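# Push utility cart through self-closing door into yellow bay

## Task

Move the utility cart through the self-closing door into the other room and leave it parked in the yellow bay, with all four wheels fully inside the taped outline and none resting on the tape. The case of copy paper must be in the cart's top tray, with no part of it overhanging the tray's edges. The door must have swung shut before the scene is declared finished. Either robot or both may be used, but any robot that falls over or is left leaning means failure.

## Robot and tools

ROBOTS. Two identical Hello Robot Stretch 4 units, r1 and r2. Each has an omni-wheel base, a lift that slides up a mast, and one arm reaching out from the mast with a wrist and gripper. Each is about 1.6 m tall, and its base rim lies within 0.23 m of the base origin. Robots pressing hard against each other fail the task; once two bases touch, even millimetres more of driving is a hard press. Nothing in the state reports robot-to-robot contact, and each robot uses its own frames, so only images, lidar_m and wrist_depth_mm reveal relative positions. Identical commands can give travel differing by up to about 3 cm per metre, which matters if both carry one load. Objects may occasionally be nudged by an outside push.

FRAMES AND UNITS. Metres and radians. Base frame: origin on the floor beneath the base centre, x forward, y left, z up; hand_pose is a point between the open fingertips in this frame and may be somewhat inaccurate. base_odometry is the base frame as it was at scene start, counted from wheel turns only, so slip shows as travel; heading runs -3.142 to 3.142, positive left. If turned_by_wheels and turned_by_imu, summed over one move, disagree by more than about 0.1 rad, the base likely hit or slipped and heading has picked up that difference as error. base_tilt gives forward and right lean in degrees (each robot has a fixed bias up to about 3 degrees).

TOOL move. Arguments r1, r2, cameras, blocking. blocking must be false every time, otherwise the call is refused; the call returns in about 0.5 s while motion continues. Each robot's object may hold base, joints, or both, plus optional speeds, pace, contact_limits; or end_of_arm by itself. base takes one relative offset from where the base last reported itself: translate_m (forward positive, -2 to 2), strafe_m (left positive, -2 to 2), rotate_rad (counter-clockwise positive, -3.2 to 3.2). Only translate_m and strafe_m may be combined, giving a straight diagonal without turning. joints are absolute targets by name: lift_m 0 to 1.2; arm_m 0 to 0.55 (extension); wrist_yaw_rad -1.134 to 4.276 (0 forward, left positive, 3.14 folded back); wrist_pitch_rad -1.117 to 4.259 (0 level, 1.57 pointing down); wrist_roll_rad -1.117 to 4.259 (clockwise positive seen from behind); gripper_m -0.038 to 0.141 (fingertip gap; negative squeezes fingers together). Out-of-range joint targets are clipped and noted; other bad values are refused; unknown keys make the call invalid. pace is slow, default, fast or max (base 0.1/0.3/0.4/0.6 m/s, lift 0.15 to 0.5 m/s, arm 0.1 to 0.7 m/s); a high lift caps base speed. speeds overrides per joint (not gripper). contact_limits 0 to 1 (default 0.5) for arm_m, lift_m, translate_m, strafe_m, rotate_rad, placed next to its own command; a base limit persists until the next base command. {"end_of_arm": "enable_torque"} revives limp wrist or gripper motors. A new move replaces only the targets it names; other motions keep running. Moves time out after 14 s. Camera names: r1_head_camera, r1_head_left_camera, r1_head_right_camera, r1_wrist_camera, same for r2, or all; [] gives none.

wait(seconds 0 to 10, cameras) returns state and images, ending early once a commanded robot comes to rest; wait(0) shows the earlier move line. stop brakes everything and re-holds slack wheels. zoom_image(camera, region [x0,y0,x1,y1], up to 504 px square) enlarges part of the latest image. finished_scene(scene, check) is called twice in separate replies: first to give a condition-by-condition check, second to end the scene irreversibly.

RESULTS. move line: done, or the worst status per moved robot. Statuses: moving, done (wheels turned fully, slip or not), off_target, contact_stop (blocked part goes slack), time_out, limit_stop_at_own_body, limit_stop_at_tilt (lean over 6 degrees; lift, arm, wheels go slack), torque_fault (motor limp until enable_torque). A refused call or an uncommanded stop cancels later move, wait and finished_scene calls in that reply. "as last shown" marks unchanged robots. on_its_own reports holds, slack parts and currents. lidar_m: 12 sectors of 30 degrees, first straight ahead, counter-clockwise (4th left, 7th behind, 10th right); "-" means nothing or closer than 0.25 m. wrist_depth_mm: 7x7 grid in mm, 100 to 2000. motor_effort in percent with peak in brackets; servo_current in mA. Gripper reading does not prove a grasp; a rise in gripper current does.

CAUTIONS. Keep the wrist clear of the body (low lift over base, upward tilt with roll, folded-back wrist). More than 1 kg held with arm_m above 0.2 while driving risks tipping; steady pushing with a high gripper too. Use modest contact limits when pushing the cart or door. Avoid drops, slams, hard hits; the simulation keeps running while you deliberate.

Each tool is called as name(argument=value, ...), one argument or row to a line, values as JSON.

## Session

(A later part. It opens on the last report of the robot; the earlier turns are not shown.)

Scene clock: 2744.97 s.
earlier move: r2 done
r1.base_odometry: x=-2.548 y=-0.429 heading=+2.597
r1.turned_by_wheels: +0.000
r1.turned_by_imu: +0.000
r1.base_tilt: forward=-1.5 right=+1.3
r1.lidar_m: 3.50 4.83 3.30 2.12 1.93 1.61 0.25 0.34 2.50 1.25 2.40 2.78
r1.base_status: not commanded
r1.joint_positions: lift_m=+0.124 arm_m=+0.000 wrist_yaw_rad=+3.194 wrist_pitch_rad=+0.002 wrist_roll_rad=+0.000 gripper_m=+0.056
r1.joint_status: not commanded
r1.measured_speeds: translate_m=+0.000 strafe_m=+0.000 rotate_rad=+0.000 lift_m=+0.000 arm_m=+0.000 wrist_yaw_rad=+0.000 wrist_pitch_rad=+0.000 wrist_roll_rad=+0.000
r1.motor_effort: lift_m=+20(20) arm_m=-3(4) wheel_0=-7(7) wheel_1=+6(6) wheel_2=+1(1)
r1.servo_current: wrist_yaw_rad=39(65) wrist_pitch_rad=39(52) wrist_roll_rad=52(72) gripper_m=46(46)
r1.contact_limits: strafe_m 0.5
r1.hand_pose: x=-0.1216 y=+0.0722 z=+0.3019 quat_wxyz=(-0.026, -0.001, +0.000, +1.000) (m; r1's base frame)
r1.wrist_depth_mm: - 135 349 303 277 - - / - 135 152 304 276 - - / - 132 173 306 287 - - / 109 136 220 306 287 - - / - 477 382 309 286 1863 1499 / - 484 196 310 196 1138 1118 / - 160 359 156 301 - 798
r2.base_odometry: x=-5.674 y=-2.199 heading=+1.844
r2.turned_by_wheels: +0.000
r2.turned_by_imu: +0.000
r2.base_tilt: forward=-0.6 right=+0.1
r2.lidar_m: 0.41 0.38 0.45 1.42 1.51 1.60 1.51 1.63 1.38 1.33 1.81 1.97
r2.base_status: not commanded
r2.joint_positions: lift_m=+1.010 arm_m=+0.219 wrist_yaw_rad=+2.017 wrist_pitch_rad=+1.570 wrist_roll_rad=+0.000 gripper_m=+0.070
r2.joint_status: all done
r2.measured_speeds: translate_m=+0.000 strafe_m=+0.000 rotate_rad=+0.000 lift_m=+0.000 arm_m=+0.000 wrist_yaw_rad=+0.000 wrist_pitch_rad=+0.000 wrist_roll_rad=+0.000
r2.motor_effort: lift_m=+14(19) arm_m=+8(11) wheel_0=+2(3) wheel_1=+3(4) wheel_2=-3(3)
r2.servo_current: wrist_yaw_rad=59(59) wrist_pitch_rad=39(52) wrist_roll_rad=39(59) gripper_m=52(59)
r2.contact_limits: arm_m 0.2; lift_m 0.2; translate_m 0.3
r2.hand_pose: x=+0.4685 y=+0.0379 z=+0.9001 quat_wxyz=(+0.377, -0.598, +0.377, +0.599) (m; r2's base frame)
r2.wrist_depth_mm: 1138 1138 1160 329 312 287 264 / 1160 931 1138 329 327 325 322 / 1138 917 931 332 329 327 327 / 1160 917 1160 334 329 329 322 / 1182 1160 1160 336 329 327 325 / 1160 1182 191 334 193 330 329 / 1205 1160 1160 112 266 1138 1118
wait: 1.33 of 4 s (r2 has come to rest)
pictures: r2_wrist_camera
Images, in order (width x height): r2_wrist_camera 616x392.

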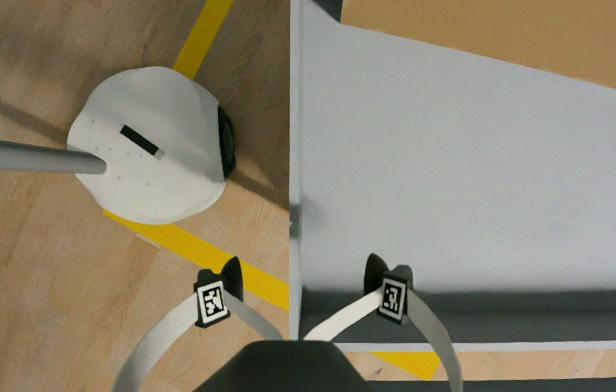

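move(
  blocking=false,
  r2={"joints": {"arm_m": 0.213, "lift_m": 0.965}, "pace": "default", "contact_limits": {"lift_m": 0.2, "arm_m": 0.2}},
  cameras=[],
)

wait(
  seconds=2,
  cameras=[],
)

move(
  blocking=false,
  r2={"joints": {"gripper_m": -0.025}},
  cameras=[],
)

wait(
  seconds=3,
  cameras=["r2_wrist_camera", "r2_head_left_camera"],
)

Scene clock: 2754.13 s.
move: r2 moving
r1.base_odometry: x=-2.548 y=-0.429 heading=+2.597
r1.turned_by_wheels: +0.000
r1.turned_by_imu: +0.000
r1.base_tilt: forward=-1.6 right=+1.3
r1.lidar_m: 3.45 4.84 3.30 2.15 1.93 1.62 0.25 0.33 2.51 1.26 2.42 2.81
r1.base_status: not commanded
r1.joint_positions: lift_m=+0.124 arm_m=+0.000 wrist_yaw_rad=+3.194 wrist_pitch_rad=+0.002 wrist_roll_rad=+0.000 gripper_m=+0.056
r1.joint_status: not commanded
r1.measured_speeds: translate_m=+0.000 strafe_m=+0.000 rotate_rad=+0.000 lift_m=+0.000 arm_m=+0.000 wrist_yaw_rad=+0.000 wrist_pitch_rad=+0.000 wrist_roll_rad=+0.000
r1.motor_effort: lift_m=+20(20) arm_m=-4(4) wheel_0=-7(7) wheel_1=+6(6) wheel_2=+1(1)
r1.servo_current: wrist_yaw_rad=46(59) wrist_pitch_rad=52(52) wrist_roll_rad=46(59) gripper_m=52(52)
r1.contact_limits: strafe_m 0.5
r1.hand_pose: x=-0.1216 y=+0.0722 z=+0.3019 quat_wxyz=(-0.026, -0.001, +0.000, +1.000) (m; r1's base frame)
r1.wrist_depth_mm: - 135 349 301 277 - - / - 135 152 303 277 - - / - 132 174 307 287 - - / 109 136 220 307 286 - - / - 477 382 309 286 1863 1537 / - 484 197 310 195 1138 1118 / - 160 362 156 300 - 798
r2.base_odometry: x=-5.674 y=-2.199 heading=+1.844
r2.turned_by_wheels: +0.000
r2.turned_by_imu: +0.000
r2.base_tilt: forward=-0.7 right=+0.0
r2.lidar_m: 0.40 0.40 0.45 1.42 1.50 1.60 1.53 1.59 1.39 1.34 1.82 1.97
r2.base_status: not commanded
r2.joint_positions: lift_m=+0.976 arm_m=+0.213 wrist_yaw_rad=+2.017 wrist_pitch_rad=+1.570 wrist_roll_rad=+0.000 gripper_m=+0.070
r2.joint_status: lift_m moving; arm_m moving
r2.measured_speeds: translate_m=+0.000 strafe_m=+0.000 rotate_rad=+0.000 lift_m=-0.086 arm_m=+0.000 wrist_yaw_rad=+0.000 wrist_pitch_rad=+0.000 wrist_roll_rad=+0.000
r2.motor_effort: lift_m=+12(16) arm_m=-6(12) wheel_0=+2(3) wheel_1=+3(3) wheel_2=-3(3)
r2.servo_current: wrist_yaw_rad=52(52) wrist_pitch_rad=39(46) wrist_roll_rad=52(52) gripper_m=52(59)
r2.contact_limits: arm_m 0.2; lift_m 0.2; translate_m 0.3
r2.hand_pose: x=+0.4629 y=+0.0379 z=+0.8662 quat_wxyz=(+0.377, -0.598, +0.377, +0.599) (m; r2's base frame)
r2.wrist_depth_mm: 1138 1118 1098 296 294 285 262 / 1118 891 1118 300 296 293 294 / 1138 891 960 300 298 297 293 / 1118 904 1118 300 297 296 296 / 1138 1138 1118 301 300 297 296 / 1160 1138 193 300 191 298 298 / 1160 1160 1138 112 252 250 264
pictures: none
No camera images: "cameras" was empty.

Scene clock: 2754.70 s.
earlier move: r2 done
r1.base_odometry: x=-2.548 y=-0.429 heading=+2.597
r1.turned_by_wheels: +0.000
r1.turned_by_imu: +0.000
r1.base_tilt: forward=-1.6 right=+1.3
r1.lidar_m: 3.46 4.83 3.27 2.15 1.93 1.62 0.25 0.36 2.49 1.28 2.39 2.77
r1.base_status: not commanded
r1.joint_positions: lift_m=+0.124 arm_m=+0.000 wrist_yaw_rad=+3.194 wrist_pitch_rad=+0.002 wrist_roll_rad=+0.000 gripper_m=+0.056
r1.joint_status: not commanded
r1.measured_speeds: translate_m=+0.000 strafe_m=+0.000 rotate_rad=+0.000 lift_m=+0.000 arm_m=+0.000 wrist_yaw_rad=+0.000 wrist_pitch_rad=+0.000 wrist_roll_rad=+0.000
r1.motor_effort: lift_m=+20(20) arm_m=-4(4) wheel_0=-7(7) wheel_1=+5(6) wheel_2=+1(1)
r1.servo_current: wrist_yaw_rad=65(78) wrist_pitch_rad=46(52) wrist_roll_rad=52(59) gripper_m=46(52)
r1.contact_limits: strafe_m 0.5
r1.hand_pose: x=-0.1216 y=+0.0722 z=+0.3019 quat_wxyz=(-0.026, -0.001, +0.000, +1.000) (m; r1's base frame)
r1.wrist_depth_mm: - 135 349 303 278 - - / - 135 152 304 276 - - / - 132 173 304 289 - - / 109 136 220 307 287 - - / - 477 384 309 287 1808 1537 / - 480 196 310 196 1160 1118 / - 159 362 156 300 - 798
r2.base_odometry: x=-5.674 y=-2.199 heading=+1.844
r2.turned_by_wheels: +0.000
r2.turned_by_imu: +0.000
r2.base_tilt: forward=-0.7 right=+0.1
r2.lidar_m: 0.42 0.38 0.44 1.39 1.46 1.58 1.53 1.62 1.38 1.32 1.85 1.97
r2.base_status: not commanded
r2.joint_positions: lift_m=+0.965 arm_m=+0.213 wrist_yaw_rad=+2.017 wrist_pitch_rad=+1.570 wrist_roll_rad=+0.000 gripper_m=+0.070
r2.joint_status: all done
r2.measured_speeds: translate_m=+0.000 strafe_m=+0.000 rotate_rad=+0.000 lift_m=+0.000 arm_m=+0.000 wrist_yaw_rad=+0.000 wrist_pitch_rad=+0.000 wrist_roll_rad=+0.000
r2.motor_effort: lift_m=+14(16) arm_m=-8(12) wheel_0=+3(3) wheel_1=+3(3) wheel_2=-2(3)
r2.servo_current: wrist_yaw_rad=52(52) wrist_pitch_rad=39(46) wrist_roll_rad=52(52) gripper_m=52(59)
r2.contact_limits: arm_m 0.2; lift_m 0.2; translate_m 0.3
r2.hand_pose: x=+0.4629 y=+0.0379 z=+0.8552 quat_wxyz=(+0.377, -0.598, +0.377, +0.599) (m; r2's base frame)
r2.wrist_depth_mm: 1098 1118 1078 285 282 278 263 / 1138 866 1118 285 282 279 279 / 1138 878 931 286 283 281 279 / 1118 904 1098 286 286 282 281 / 1138 1118 1118 287 287 285 285 / 1138 1138 192 287 192 285 283 / 1118 1138 1118 112 251 248 246
wait: 0.57 of 2 s (r2 has come to rest)
pictures: none
No camera images: "cameras" was empty.

Scene clock: 2755.20 s.
move: r2 moving
r1.base_odometry: x=-2.548 y=-0.429 heading=+2.597
r1.turned_by_wheels: +0.000
r1.turned_by_imu: +0.000
r1.base_tilt: forward=-1.6 right=+1.3
r1.lidar_m: 3.45 4.82 3.31 2.13 1.94 1.58 0.25 0.34 2.50 1.29 2.44 2.80
r1.base_status: not commanded
r1.joint_positions: lift_m=+0.124 arm_m=+0.000 wrist_yaw_rad=+3.194 wrist_pitch_rad=+0.002 wrist_roll_rad=+0.000 gripper_m=+0.056
r1.joint_status: not commanded
r1.measured_speeds: translate_m=+0.000 strafe_m=+0.000 rotate_rad=+0.000 lift_m=+0.000 arm_m=+0.000 wrist_yaw_rad=+0.000 wrist_pitch_rad=+0.000 wrist_roll_rad=+0.000
r1.motor_effort: lift_m=+19(20) arm_m=-4(4) wheel_0=-6(7) wheel_1=+5(6) wheel_2=+1(1)
r1.servo_current: wrist_yaw_rad=46(65) wrist_pitch_rad=39(52) wrist_roll_rad=46(59) gripper_m=46(46)
r1.contact_limits: strafe_m 0.5
r1.hand_pose: x=-0.1216 y=+0.0722 z=+0.3019 quat_wxyz=(-0.026, -0.001, +0.000, +1.000) (m; r1's base frame)
r1.wrist_depth_mm: - 135 349 303 277 - - / - 135 152 304 276 - - / - 132 173 306 289 - - / 109 136 220 306 287 - - / - 480 382 309 286 1808 1537 / - 484 197 310 196 1160 1098 / - 159 362 156 300 - 788
r2.base_odometry: x=-5.674 y=-2.199 heading=+1.844
r2.turned_by_wheels: +0.000
r2.turned_by_imu: +0.000
r2.base_tilt: forward=-0.6 right=+0.0
r2.lidar_m: 0.41 0.39 0.43 1.41 1.49 1.57 1.53 1.64 1.38 1.32 1.84 1.96
r2.base_status: not commanded
r2.joint_positions: lift_m=+0.965 arm_m=+0.213 wrist_yaw_rad=+2.017 wrist_pitch_rad=+1.570 wrist_roll_rad=+0.000 gripper_m=+0.051
r2.joint_status: gripper_m moving
r2.measured_speeds: translate_m=+0.000 strafe_m=+0.000 rotate_rad=+0.000 lift_m=+0.000 arm_m=+0.000 wrist_yaw_rad=+0.000 wrist_pitch_rad=+0.000 wrist_roll_rad=+0.000
r2.motor_effort: lift_m=+14(14) arm_m=-7(8) wheel_0=+2(3) wheel_1=+3(4) wheel_2=-3(3)
r2.servo_current: wrist_yaw_rad=59(59) wrist_pitch_rad=39(46) wrist_roll_rad=46(59) gripper_m=130(130)
r2.contact_limits: arm_m 0.2; lift_m 0.2; translate_m 0.3
r2.hand_pose: x=+0.4629 y=+0.0379 z=+0.8552 quat_wxyz=(+0.377, -0.598, +0.377, +0.599) (m; r2's base frame)
r2.wrist_depth_mm: 1098 1098 1078 283 282 279 263 / 1118 878 1078 286 282 281 278 / 1098 891 931 286 286 282 281 / 1138 878 1098 287 286 283 281 / 1138 1098 1118 289 285 285 283 / 1138 1118 194 287 192 285 282 / 1138 1118 1118 112 236 250 246
pictures: none
No camera images: "cameras" was empty.

Scene clock: 2756.37 s.
earlier move: r2 done
r1.base_odometry: x=-2.548 y=-0.429 heading=+2.597
r1.turned_by_wheels: +0.000
r1.turned_by_imu: +0.000
r1.base_tilt: forward=-1.5 right=+1.3
r1.lidar_m: 3.47 4.82 3.34 2.14 1.94 1.59 0.25 0.35 2.49 1.28 2.44 2.79
r1.base_status: not commanded
r1.joint_positions: lift_m=+0.124 arm_m=+0.000 wrist_yaw_rad=+3.194 wrist_pitch_rad=+0.002 wrist_roll_rad=+0.000 gripper_m=+0.056
r1.joint_status: not commanded
r1.measured_speeds: translate_m=+0.000 strafe_m=+0.000 rotate_rad=+0.000 lift_m=+0.000 arm_m=+0.000 wrist_yaw_rad=+0.000 wrist_pitch_rad=+0.000 wrist_roll_rad=+0.000
r1.motor_effort: lift_m=+19(20) arm_m=-4(4) wheel_0=-6(8) wheel_1=+6(6) wheel_2=+1(1)
r1.servo_current: wrist_yaw_rad=52(65) wrist_pitch_rad=39(52) wrist_roll_rad=52(65) gripper_m=39(46)
r1.contact_limits: strafe_m 0.5
r1.hand_pose: x=-0.1216 y=+0.0722 z=+0.3019 quat_wxyz=(-0.026, -0.001, +0.000, +1.000) (m; r1's base frame)
r1.wrist_depth_mm: - 135 349 303 278 - - / - 135 152 304 276 - - / - 132 173 306 287 - - / 109 136 220 307 287 - - / - 480 382 309 285 1863 1537 / - 484 196 310 196 1160 1118 / - 160 362 156 301 - 809
r2.base_odometry: x=-5.674 y=-2.199 heading=+1.844
r2.turned_by_wheels: +0.000
r2.turned_by_imu: +0.000
r2.base_tilt: forward=-0.7 right=+0.1
r2.lidar_m: 0.41 0.38 0.43 1.40 1.50 1.57 1.52 1.62 1.38 1.31 1.85 1.99
r2.base_status: not commanded
r2.joint_positions: lift_m=+0.965 arm_m=+0.213 wrist_yaw_rad=+2.017 wrist_pitch_rad=+1.570 wrist_roll_rad=+0.000 gripper_m=-0.023
r2.joint_status: all done
r2.measured_speeds: translate_m=+0.000 strafe_m=+0.000 rotate_rad=+0.000 lift_m=+0.000 arm_m=+0.000 wrist_yaw_rad=+0.000 wrist_pitch_rad=+0.000 wrist_roll_rad=+0.000
r2.motor_effort: lift_m=+16(16) arm_m=-6(8) wheel_0=+3(3) wheel_1=+3(4) wheel_2=-3(3)
r2.servo_current: wrist_yaw_rad=46(59) wrist_pitch_rad=33(46) wrist_roll_rad=52(59) gripper_m=117(208)
r2.contact_limits: arm_m 0.2; lift_m 0.2; translate_m 0.3
r2.hand_pose: x=+0.4628 y=+0.0379 z=+0.8549 quat_wxyz=(+0.377, -0.598, +0.377, +0.599) (m; r2's base frame)
r2.wrist_depth_mm: 1098 1098 1098 281 281 276 262 / 1098 891 1098 281 279 277 276 / 1118 891 904 283 281 278 277 / 1138 891 1078 285 283 278 278 / 1118 1118 1118 285 285 281 278 / 1138 1118 186 200 185 283 281 / 1138 1118 1118 112 235 244 243
wait: 1.17 of 3 s (r2 has come to rest)
pictures: r2_head_left_camera, r2_wrist_camera
Images, in order (width x height): r2_head_left_camera 420x672, r2_wrist_camera 616x392.

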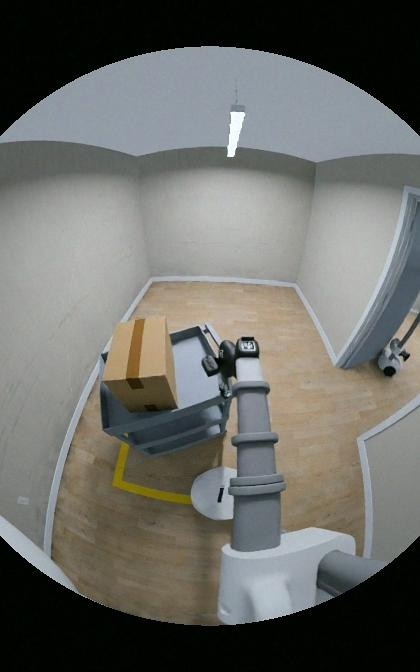

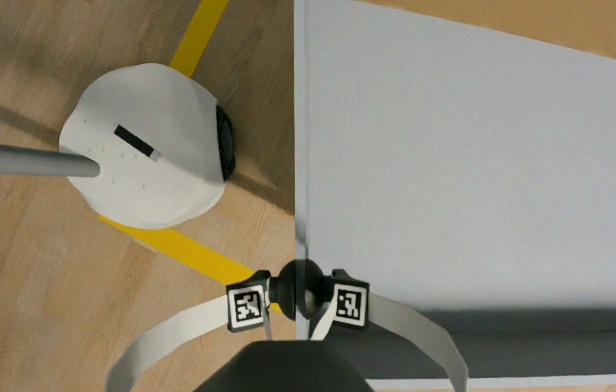

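move(
  blocking=false,
  r2={"base": {"translate_m": -0.20}, "joints": {"wrist_yaw_rad": 1.72}, "speeds": {"wrist_yaw_rad": 0.12}, "pace": "slow", "contact_limits": {"translate_m": 0.5}},
  cameras=[],
)

wait(
  seconds=8,
  cameras=["r2_head_left_camera", "r2_wrist_camera"],
)

Scene clock: 2768.80 s.
move: r2 moving
r1.base_odometry: x=-2.548 y=-0.429 heading=+2.597
r1.turned_by_wheels: +0.000
r1.turned_by_imu: +0.000
r1.base_tilt: forward=-1.6 right=+1.3
r1.lidar_m: 3.48 4.83 3.31 2.14 1.94 1.62 0.25 0.36 2.48 1.26 2.42 2.78
r1.base_status: not commanded
r1.joint_positions: lift_m=+0.124 arm_m=+0.000 wrist_yaw_rad=+3.194 wrist_pitch_rad=+0.002 wrist_roll_rad=+0.000 gripper_m=+0.056
r1.joint_status: not commanded
r1.measured_speeds: translate_m=+0.000 strafe_m=+0.000 rotate_rad=+0.000 lift_m=+0.000 arm_m=+0.000 wrist_yaw_rad=+0.000 wrist_pitch_rad=+0.000 wrist_roll_rad=+0.000
r1.motor_effort: lift_m=+20(20) arm_m=-4(4) wheel_0=-7(7) wheel_1=+6(6) wheel_2=+1(1)
r1.servo_current: wrist_yaw_rad=46(65) wrist_pitch_rad=39(46) wrist_roll_rad=52(65) gripper_m=52(52)
r1.contact_limits: strafe_m 0.5
r1.hand_pose: x=-0.1216 y=+0.0722 z=+0.3019 quat_wxyz=(-0.026, -0.001, +0.000, +1.000) (m; r1's base frame)
r1.wrist_depth_mm: - 135 347 304 277 - - / - 135 152 304 276 - - / - 132 174 306 287 - - / 109 136 220 306 287 - - / - 477 382 309 287 1808 1537 / - 484 197 310 196 1160 1118 / - 159 362 156 300 - 788
r2.base_odometry: x=-5.670 y=-2.211 heading=+1.844
r2.turned_by_wheels: +0.000
r2.turned_by_imu: +0.000
r2.base_tilt: forward=-0.6 right=+0.1
r2.lidar_m: 0.42 0.40 0.45 1.42 1.50 1.55 1.52 1.62 1.38 1.32 1.82 1.98
r2.base_status: translate_m moving
r2.joint_positions: lift_m=+0.965 arm_m=+0.213 wrist_yaw_rad=+1.972 wrist_pitch_rad=+1.570 wrist_roll_rad=+0.000 gripper_m=-0.024
r2.joint_status: wrist_yaw_rad moving
r2.measured_speeds: translate_m=-0.048 strafe_m=+0.000 rotate_rad=+0.004 lift_m=+0.000 arm_m=+0.000 wrist_yaw_rad=-0.117 wrist_pitch_rad=+0.000 wrist_roll_rad=+0.000
r2.motor_effort: lift_m=+16(17) arm_m=-7(7) wheel_0=-2(9) wheel_1=-8(8) wheel_2=+9(10)
r2.servo_current: wrist_yaw_rad=91(91) wrist_pitch_rad=46(46) wrist_roll_rad=52(59) gripper_m=111(124)
r2.contact_limits: arm_m 0.2; lift_m 0.2; translate_m 0.5
r2.hand_pose: x=+0.4645 y=+0.0343 z=+0.8549 quat_wxyz=(+0.390, -0.589, +0.390, +0.590) (m; r2's base frame)
r2.wrist_depth_mm: 1138 1098 1098 283 279 278 276 / 1118 891 1118 285 281 278 278 / 1118 891 976 283 282 281 278 / 1118 866 1118 1098 285 281 279 / 1118 1118 1118 285 286 282 281 / 1138 1118 186 204 182 282 282 / 1160 1118 - 112 244 221 233
pictures: none
No camera images: "cameras" was empty.

Scene clock: 2771.60 s.
earlier move: r2 done
r1.base_odometry: x=-2.548 y=-0.429 heading=+2.597
r1.turned_by_wheels: +0.000
r1.turned_by_imu: +0.000
r1.base_tilt: forward=-1.6 right=+1.3
r1.lidar_m: 3.43 4.85 3.36 2.13 1.93 1.61 0.25 0.33 2.53 1.28 2.39 2.79
r1.base_status: not commanded
r1.joint_positions: lift_m=+0.124 arm_m=+0.000 wrist_yaw_rad=+3.194 wrist_pitch_rad=+0.002 wrist_roll_rad=+0.000 gripper_m=+0.056
r1.joint_status: not commanded
r1.measured_speeds: translate_m=+0.000 strafe_m=+0.000 rotate_rad=+0.000 lift_m=+0.000 arm_m=+0.000 wrist_yaw_rad=+0.000 wrist_pitch_rad=+0.000 wrist_roll_rad=+0.000
r1.motor_effort: lift_m=+19(20) arm_m=-4(4) wheel_0=-6(7) wheel_1=+6(6) wheel_2=+1(1)
r1.servo_current: wrist_yaw_rad=39(65) wrist_pitch_rad=33(52) wrist_roll_rad=52(65) gripper_m=39(52)
r1.contact_limits: strafe_m 0.5
r1.hand_pose: x=-0.1216 y=+0.0722 z=+0.3019 quat_wxyz=(-0.026, -0.001, +0.000, +1.000) (m; r1's base frame)
r1.wrist_depth_mm: - 135 349 303 277 - - / - 135 152 304 276 - - / - 132 173 306 287 - - / 109 136 220 306 287 - - / - 477 382 309 286 1863 1576 / - 484 197 310 196 1160 1098 / - 159 362 156 300 - 788
r2.base_odometry: x=-5.620 y=-2.392 heading=+1.845
r2.turned_by_wheels: +0.001
r2.turned_by_imu: +0.002
r2.base_tilt: forward=-0.7 right=+0.0
r2.lidar_m: 0.44 0.44 0.56 1.41 1.51 1.38 1.30 1.39 1.37 1.34 1.38 1.97
r2.base_status: done
r2.joint_positions: lift_m=+0.965 arm_m=+0.213 wrist_yaw_rad=+1.729 wrist_pitch_rad=+1.568 wrist_roll_rad=+0.000 gripper_m=-0.024
r2.joint_status: all done
r2.measured_speeds: translate_m=+0.000 strafe_m=+0.000 rotate_rad=+0.000 lift_m=+0.000 arm_m=+0.000 wrist_yaw_rad=+0.000 wrist_pitch_rad=+0.000 wrist_roll_rad=+0.000
r2.motor_effort: lift_m=+16(17) arm_m=-6(7) wheel_0=+2(9) wheel_1=-3(8) wheel_2=+11(16)
r2.servo_current: wrist_yaw_rad=72(111) wrist_pitch_rad=39(46) wrist_roll_rad=46(59) gripper_m=111(124)
r2.contact_limits: arm_m 0.2; lift_m 0.2; translate_m 0.5
r2.hand_pose: x=+0.4703 y=+0.0146 z=+0.8549 quat_wxyz=(+0.460, -0.537, +0.458, +0.539) (m; r2's base frame)
r2.wrist_depth_mm: 1118 1118 1098 1098 286 285 283 / 1098 1138 1098 1098 287 283 283 / 1118 891 1098 1098 286 285 285 / 1118 891 1118 1078 289 286 282 / 1118 891 1078 289 287 286 285 / 1118 1118 183 206 182 242 267 / 1118 1118 - 112 1078 1078 1060
wait: 2.80 of 8 s (r2 has come to rest)
pictures: r2_head_left_camera, r2_wrist_camera
Images, in order (width x height): r2_head_left_camera 420x672, r2_wrist_camera 616x392.

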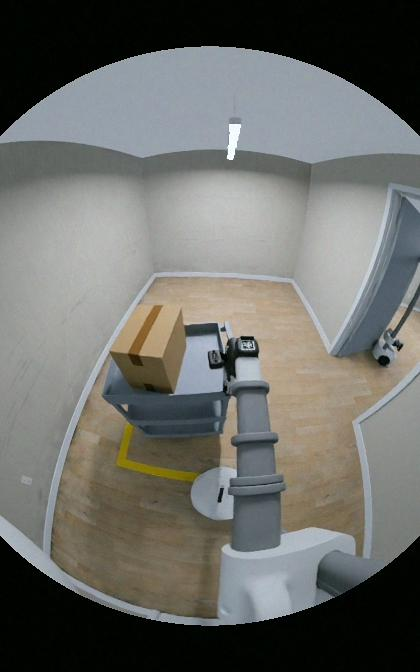

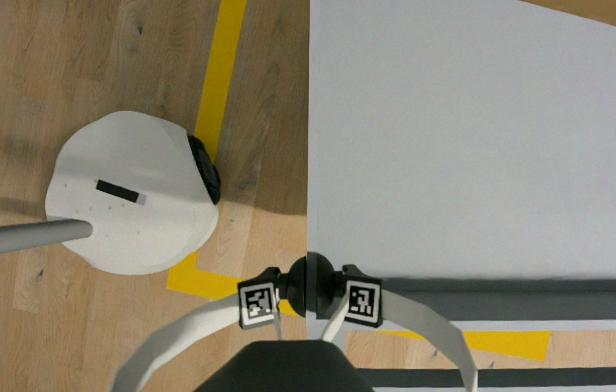

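zoom_image(
  camera="r2_head_left_camera",
  region=[80, 290, 280, 520],
)

Scaled by 2.191 from the camera's 420x672 image, which has a finer 600x960 frame.

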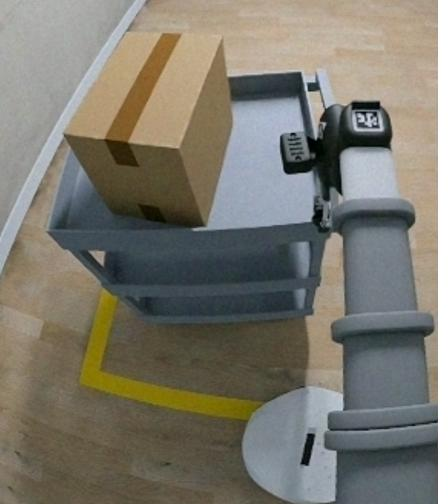

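wait(
  seconds=0,
  cameras=["r2_head_camera", "r2_head_right_camera"],
)

zoom_image(
  camera="r2_head_camera",
  region=[0, 280, 260, 560],
)

Scene clock: 2794.87 s.
r1.base_odometry: x=-2.548 y=-0.429 heading=+2.597
r1.turned_by_wheels: +0.000
r1.turned_by_imu: +0.000
r1.base_tilt: forward=-1.6 right=+1.3
r1.lidar_m: 3.46 4.84 3.32 2.12 1.93 1.58 0.25 0.35 2.51 1.28 2.42 2.80
r1.base_status: not commanded
r1.joint_positions: lift_m=+0.124 arm_m=+0.000 wrist_yaw_rad=+3.194 wrist_pitch_rad=+0.002 wrist_roll_rad=+0.000 gripper_m=+0.056
r1.joint_status: not commanded
r1.measured_speeds: translate_m=+0.000 strafe_m=+0.000 rotate_rad=+0.000 lift_m=+0.000 arm_m=+0.000 wrist_yaw_rad=+0.000 wrist_pitch_rad=+0.000 wrist_roll_rad=+0.000
r1.motor_effort: lift_m=+19(20) arm_m=-4(4) wheel_0=-7(7) wheel_1=+5(6) wheel_2=+1(1)
r1.servo_current: wrist_yaw_rad=52(65) wrist_pitch_rad=46(52) wrist_roll_rad=46(65) gripper_m=39(52)
r1.contact_limits: strafe_m 0.5
r1.hand_pose: x=-0.1216 y=+0.0722 z=+0.3019 quat_wxyz=(-0.026, -0.001, +0.000, +1.000) (m; r1's base frame)
r1.wrist_depth_mm: - 135 347 303 277 - - / - 135 152 304 277 - - / - 132 174 306 287 - - / 109 136 220 307 287 - - / - 477 379 310 286 1863 1537 / - 488 197 310 195 1160 1138 / - 159 362 156 301 - 788
r2.base_odometry: x=-5.620 y=-2.392 heading=+1.845
r2.turned_by_wheels: +0.000
r2.turned_by_imu: +0.000
r2.base_tilt: forward=-0.7 right=+0.0
r2.lidar_m: 0.42 0.44 0.57 1.41 1.50 1.38 1.32 1.38 1.36 1.33 1.38 1.96
r2.base_status: done
r2.joint_positions: lift_m=+0.965 arm_m=+0.213 wrist_yaw_rad=+1.729 wrist_pitch_rad=+1.568 wrist_roll_rad=+0.000 gripper_m=-0.024
r2.joint_status: all done
r2.measured_speeds: translate_m=+0.000 strafe_m=+0.000 rotate_rad=+0.000 lift_m=+0.000 arm_m=+0.000 wrist_yaw_rad=+0.000 wrist_pitch_rad=+0.000 wrist_roll_rad=+0.000
r2.motor_effort: lift_m=+16(17) arm_m=-7(7) wheel_0=+2(9) wheel_1=-3(8) wheel_2=+12(16)
r2.servo_current: wrist_yaw_rad=52(111) wrist_pitch_rad=39(46) wrist_roll_rad=39(59) gripper_m=104(124)
r2.contact_limits: arm_m 0.2; lift_m 0.2; translate_m 0.5
r2.hand_pose: x=+0.4703 y=+0.0146 z=+0.8549 quat_wxyz=(+0.460, -0.537, +0.458, +0.539) (m; r2's base frame)
r2.wrist_depth_mm: 1118 1098 1118 1118 285 285 283 / 1138 1138 1078 1098 286 286 282 / 1118 878 1098 1098 287 286 283 / 1138 904 1078 1098 289 285 285 / 1118 904 1098 289 287 285 283 / 1118 1118 183 206 182 241 266 / 1138 1138 - 112 1078 1098 1098
pictures: r2_head_camera, r2_head_right_camera
Images, in order (width x height): r2_head_camera 420x560, r2_head_right_camera 420x672.

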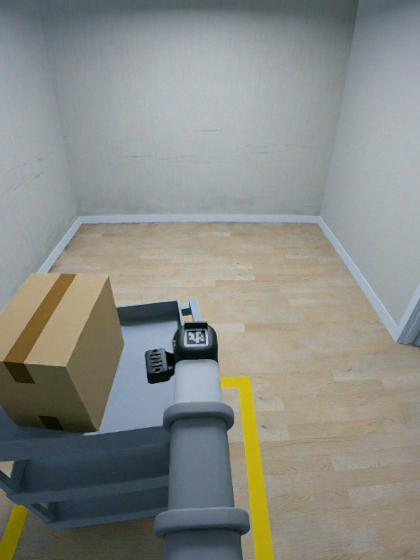

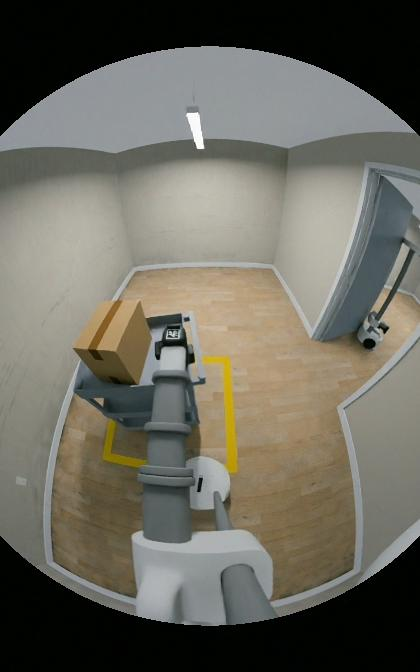

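Scaled by 1.800 from the camera's 420x560 image, which has a finer 1200x1600 frame.

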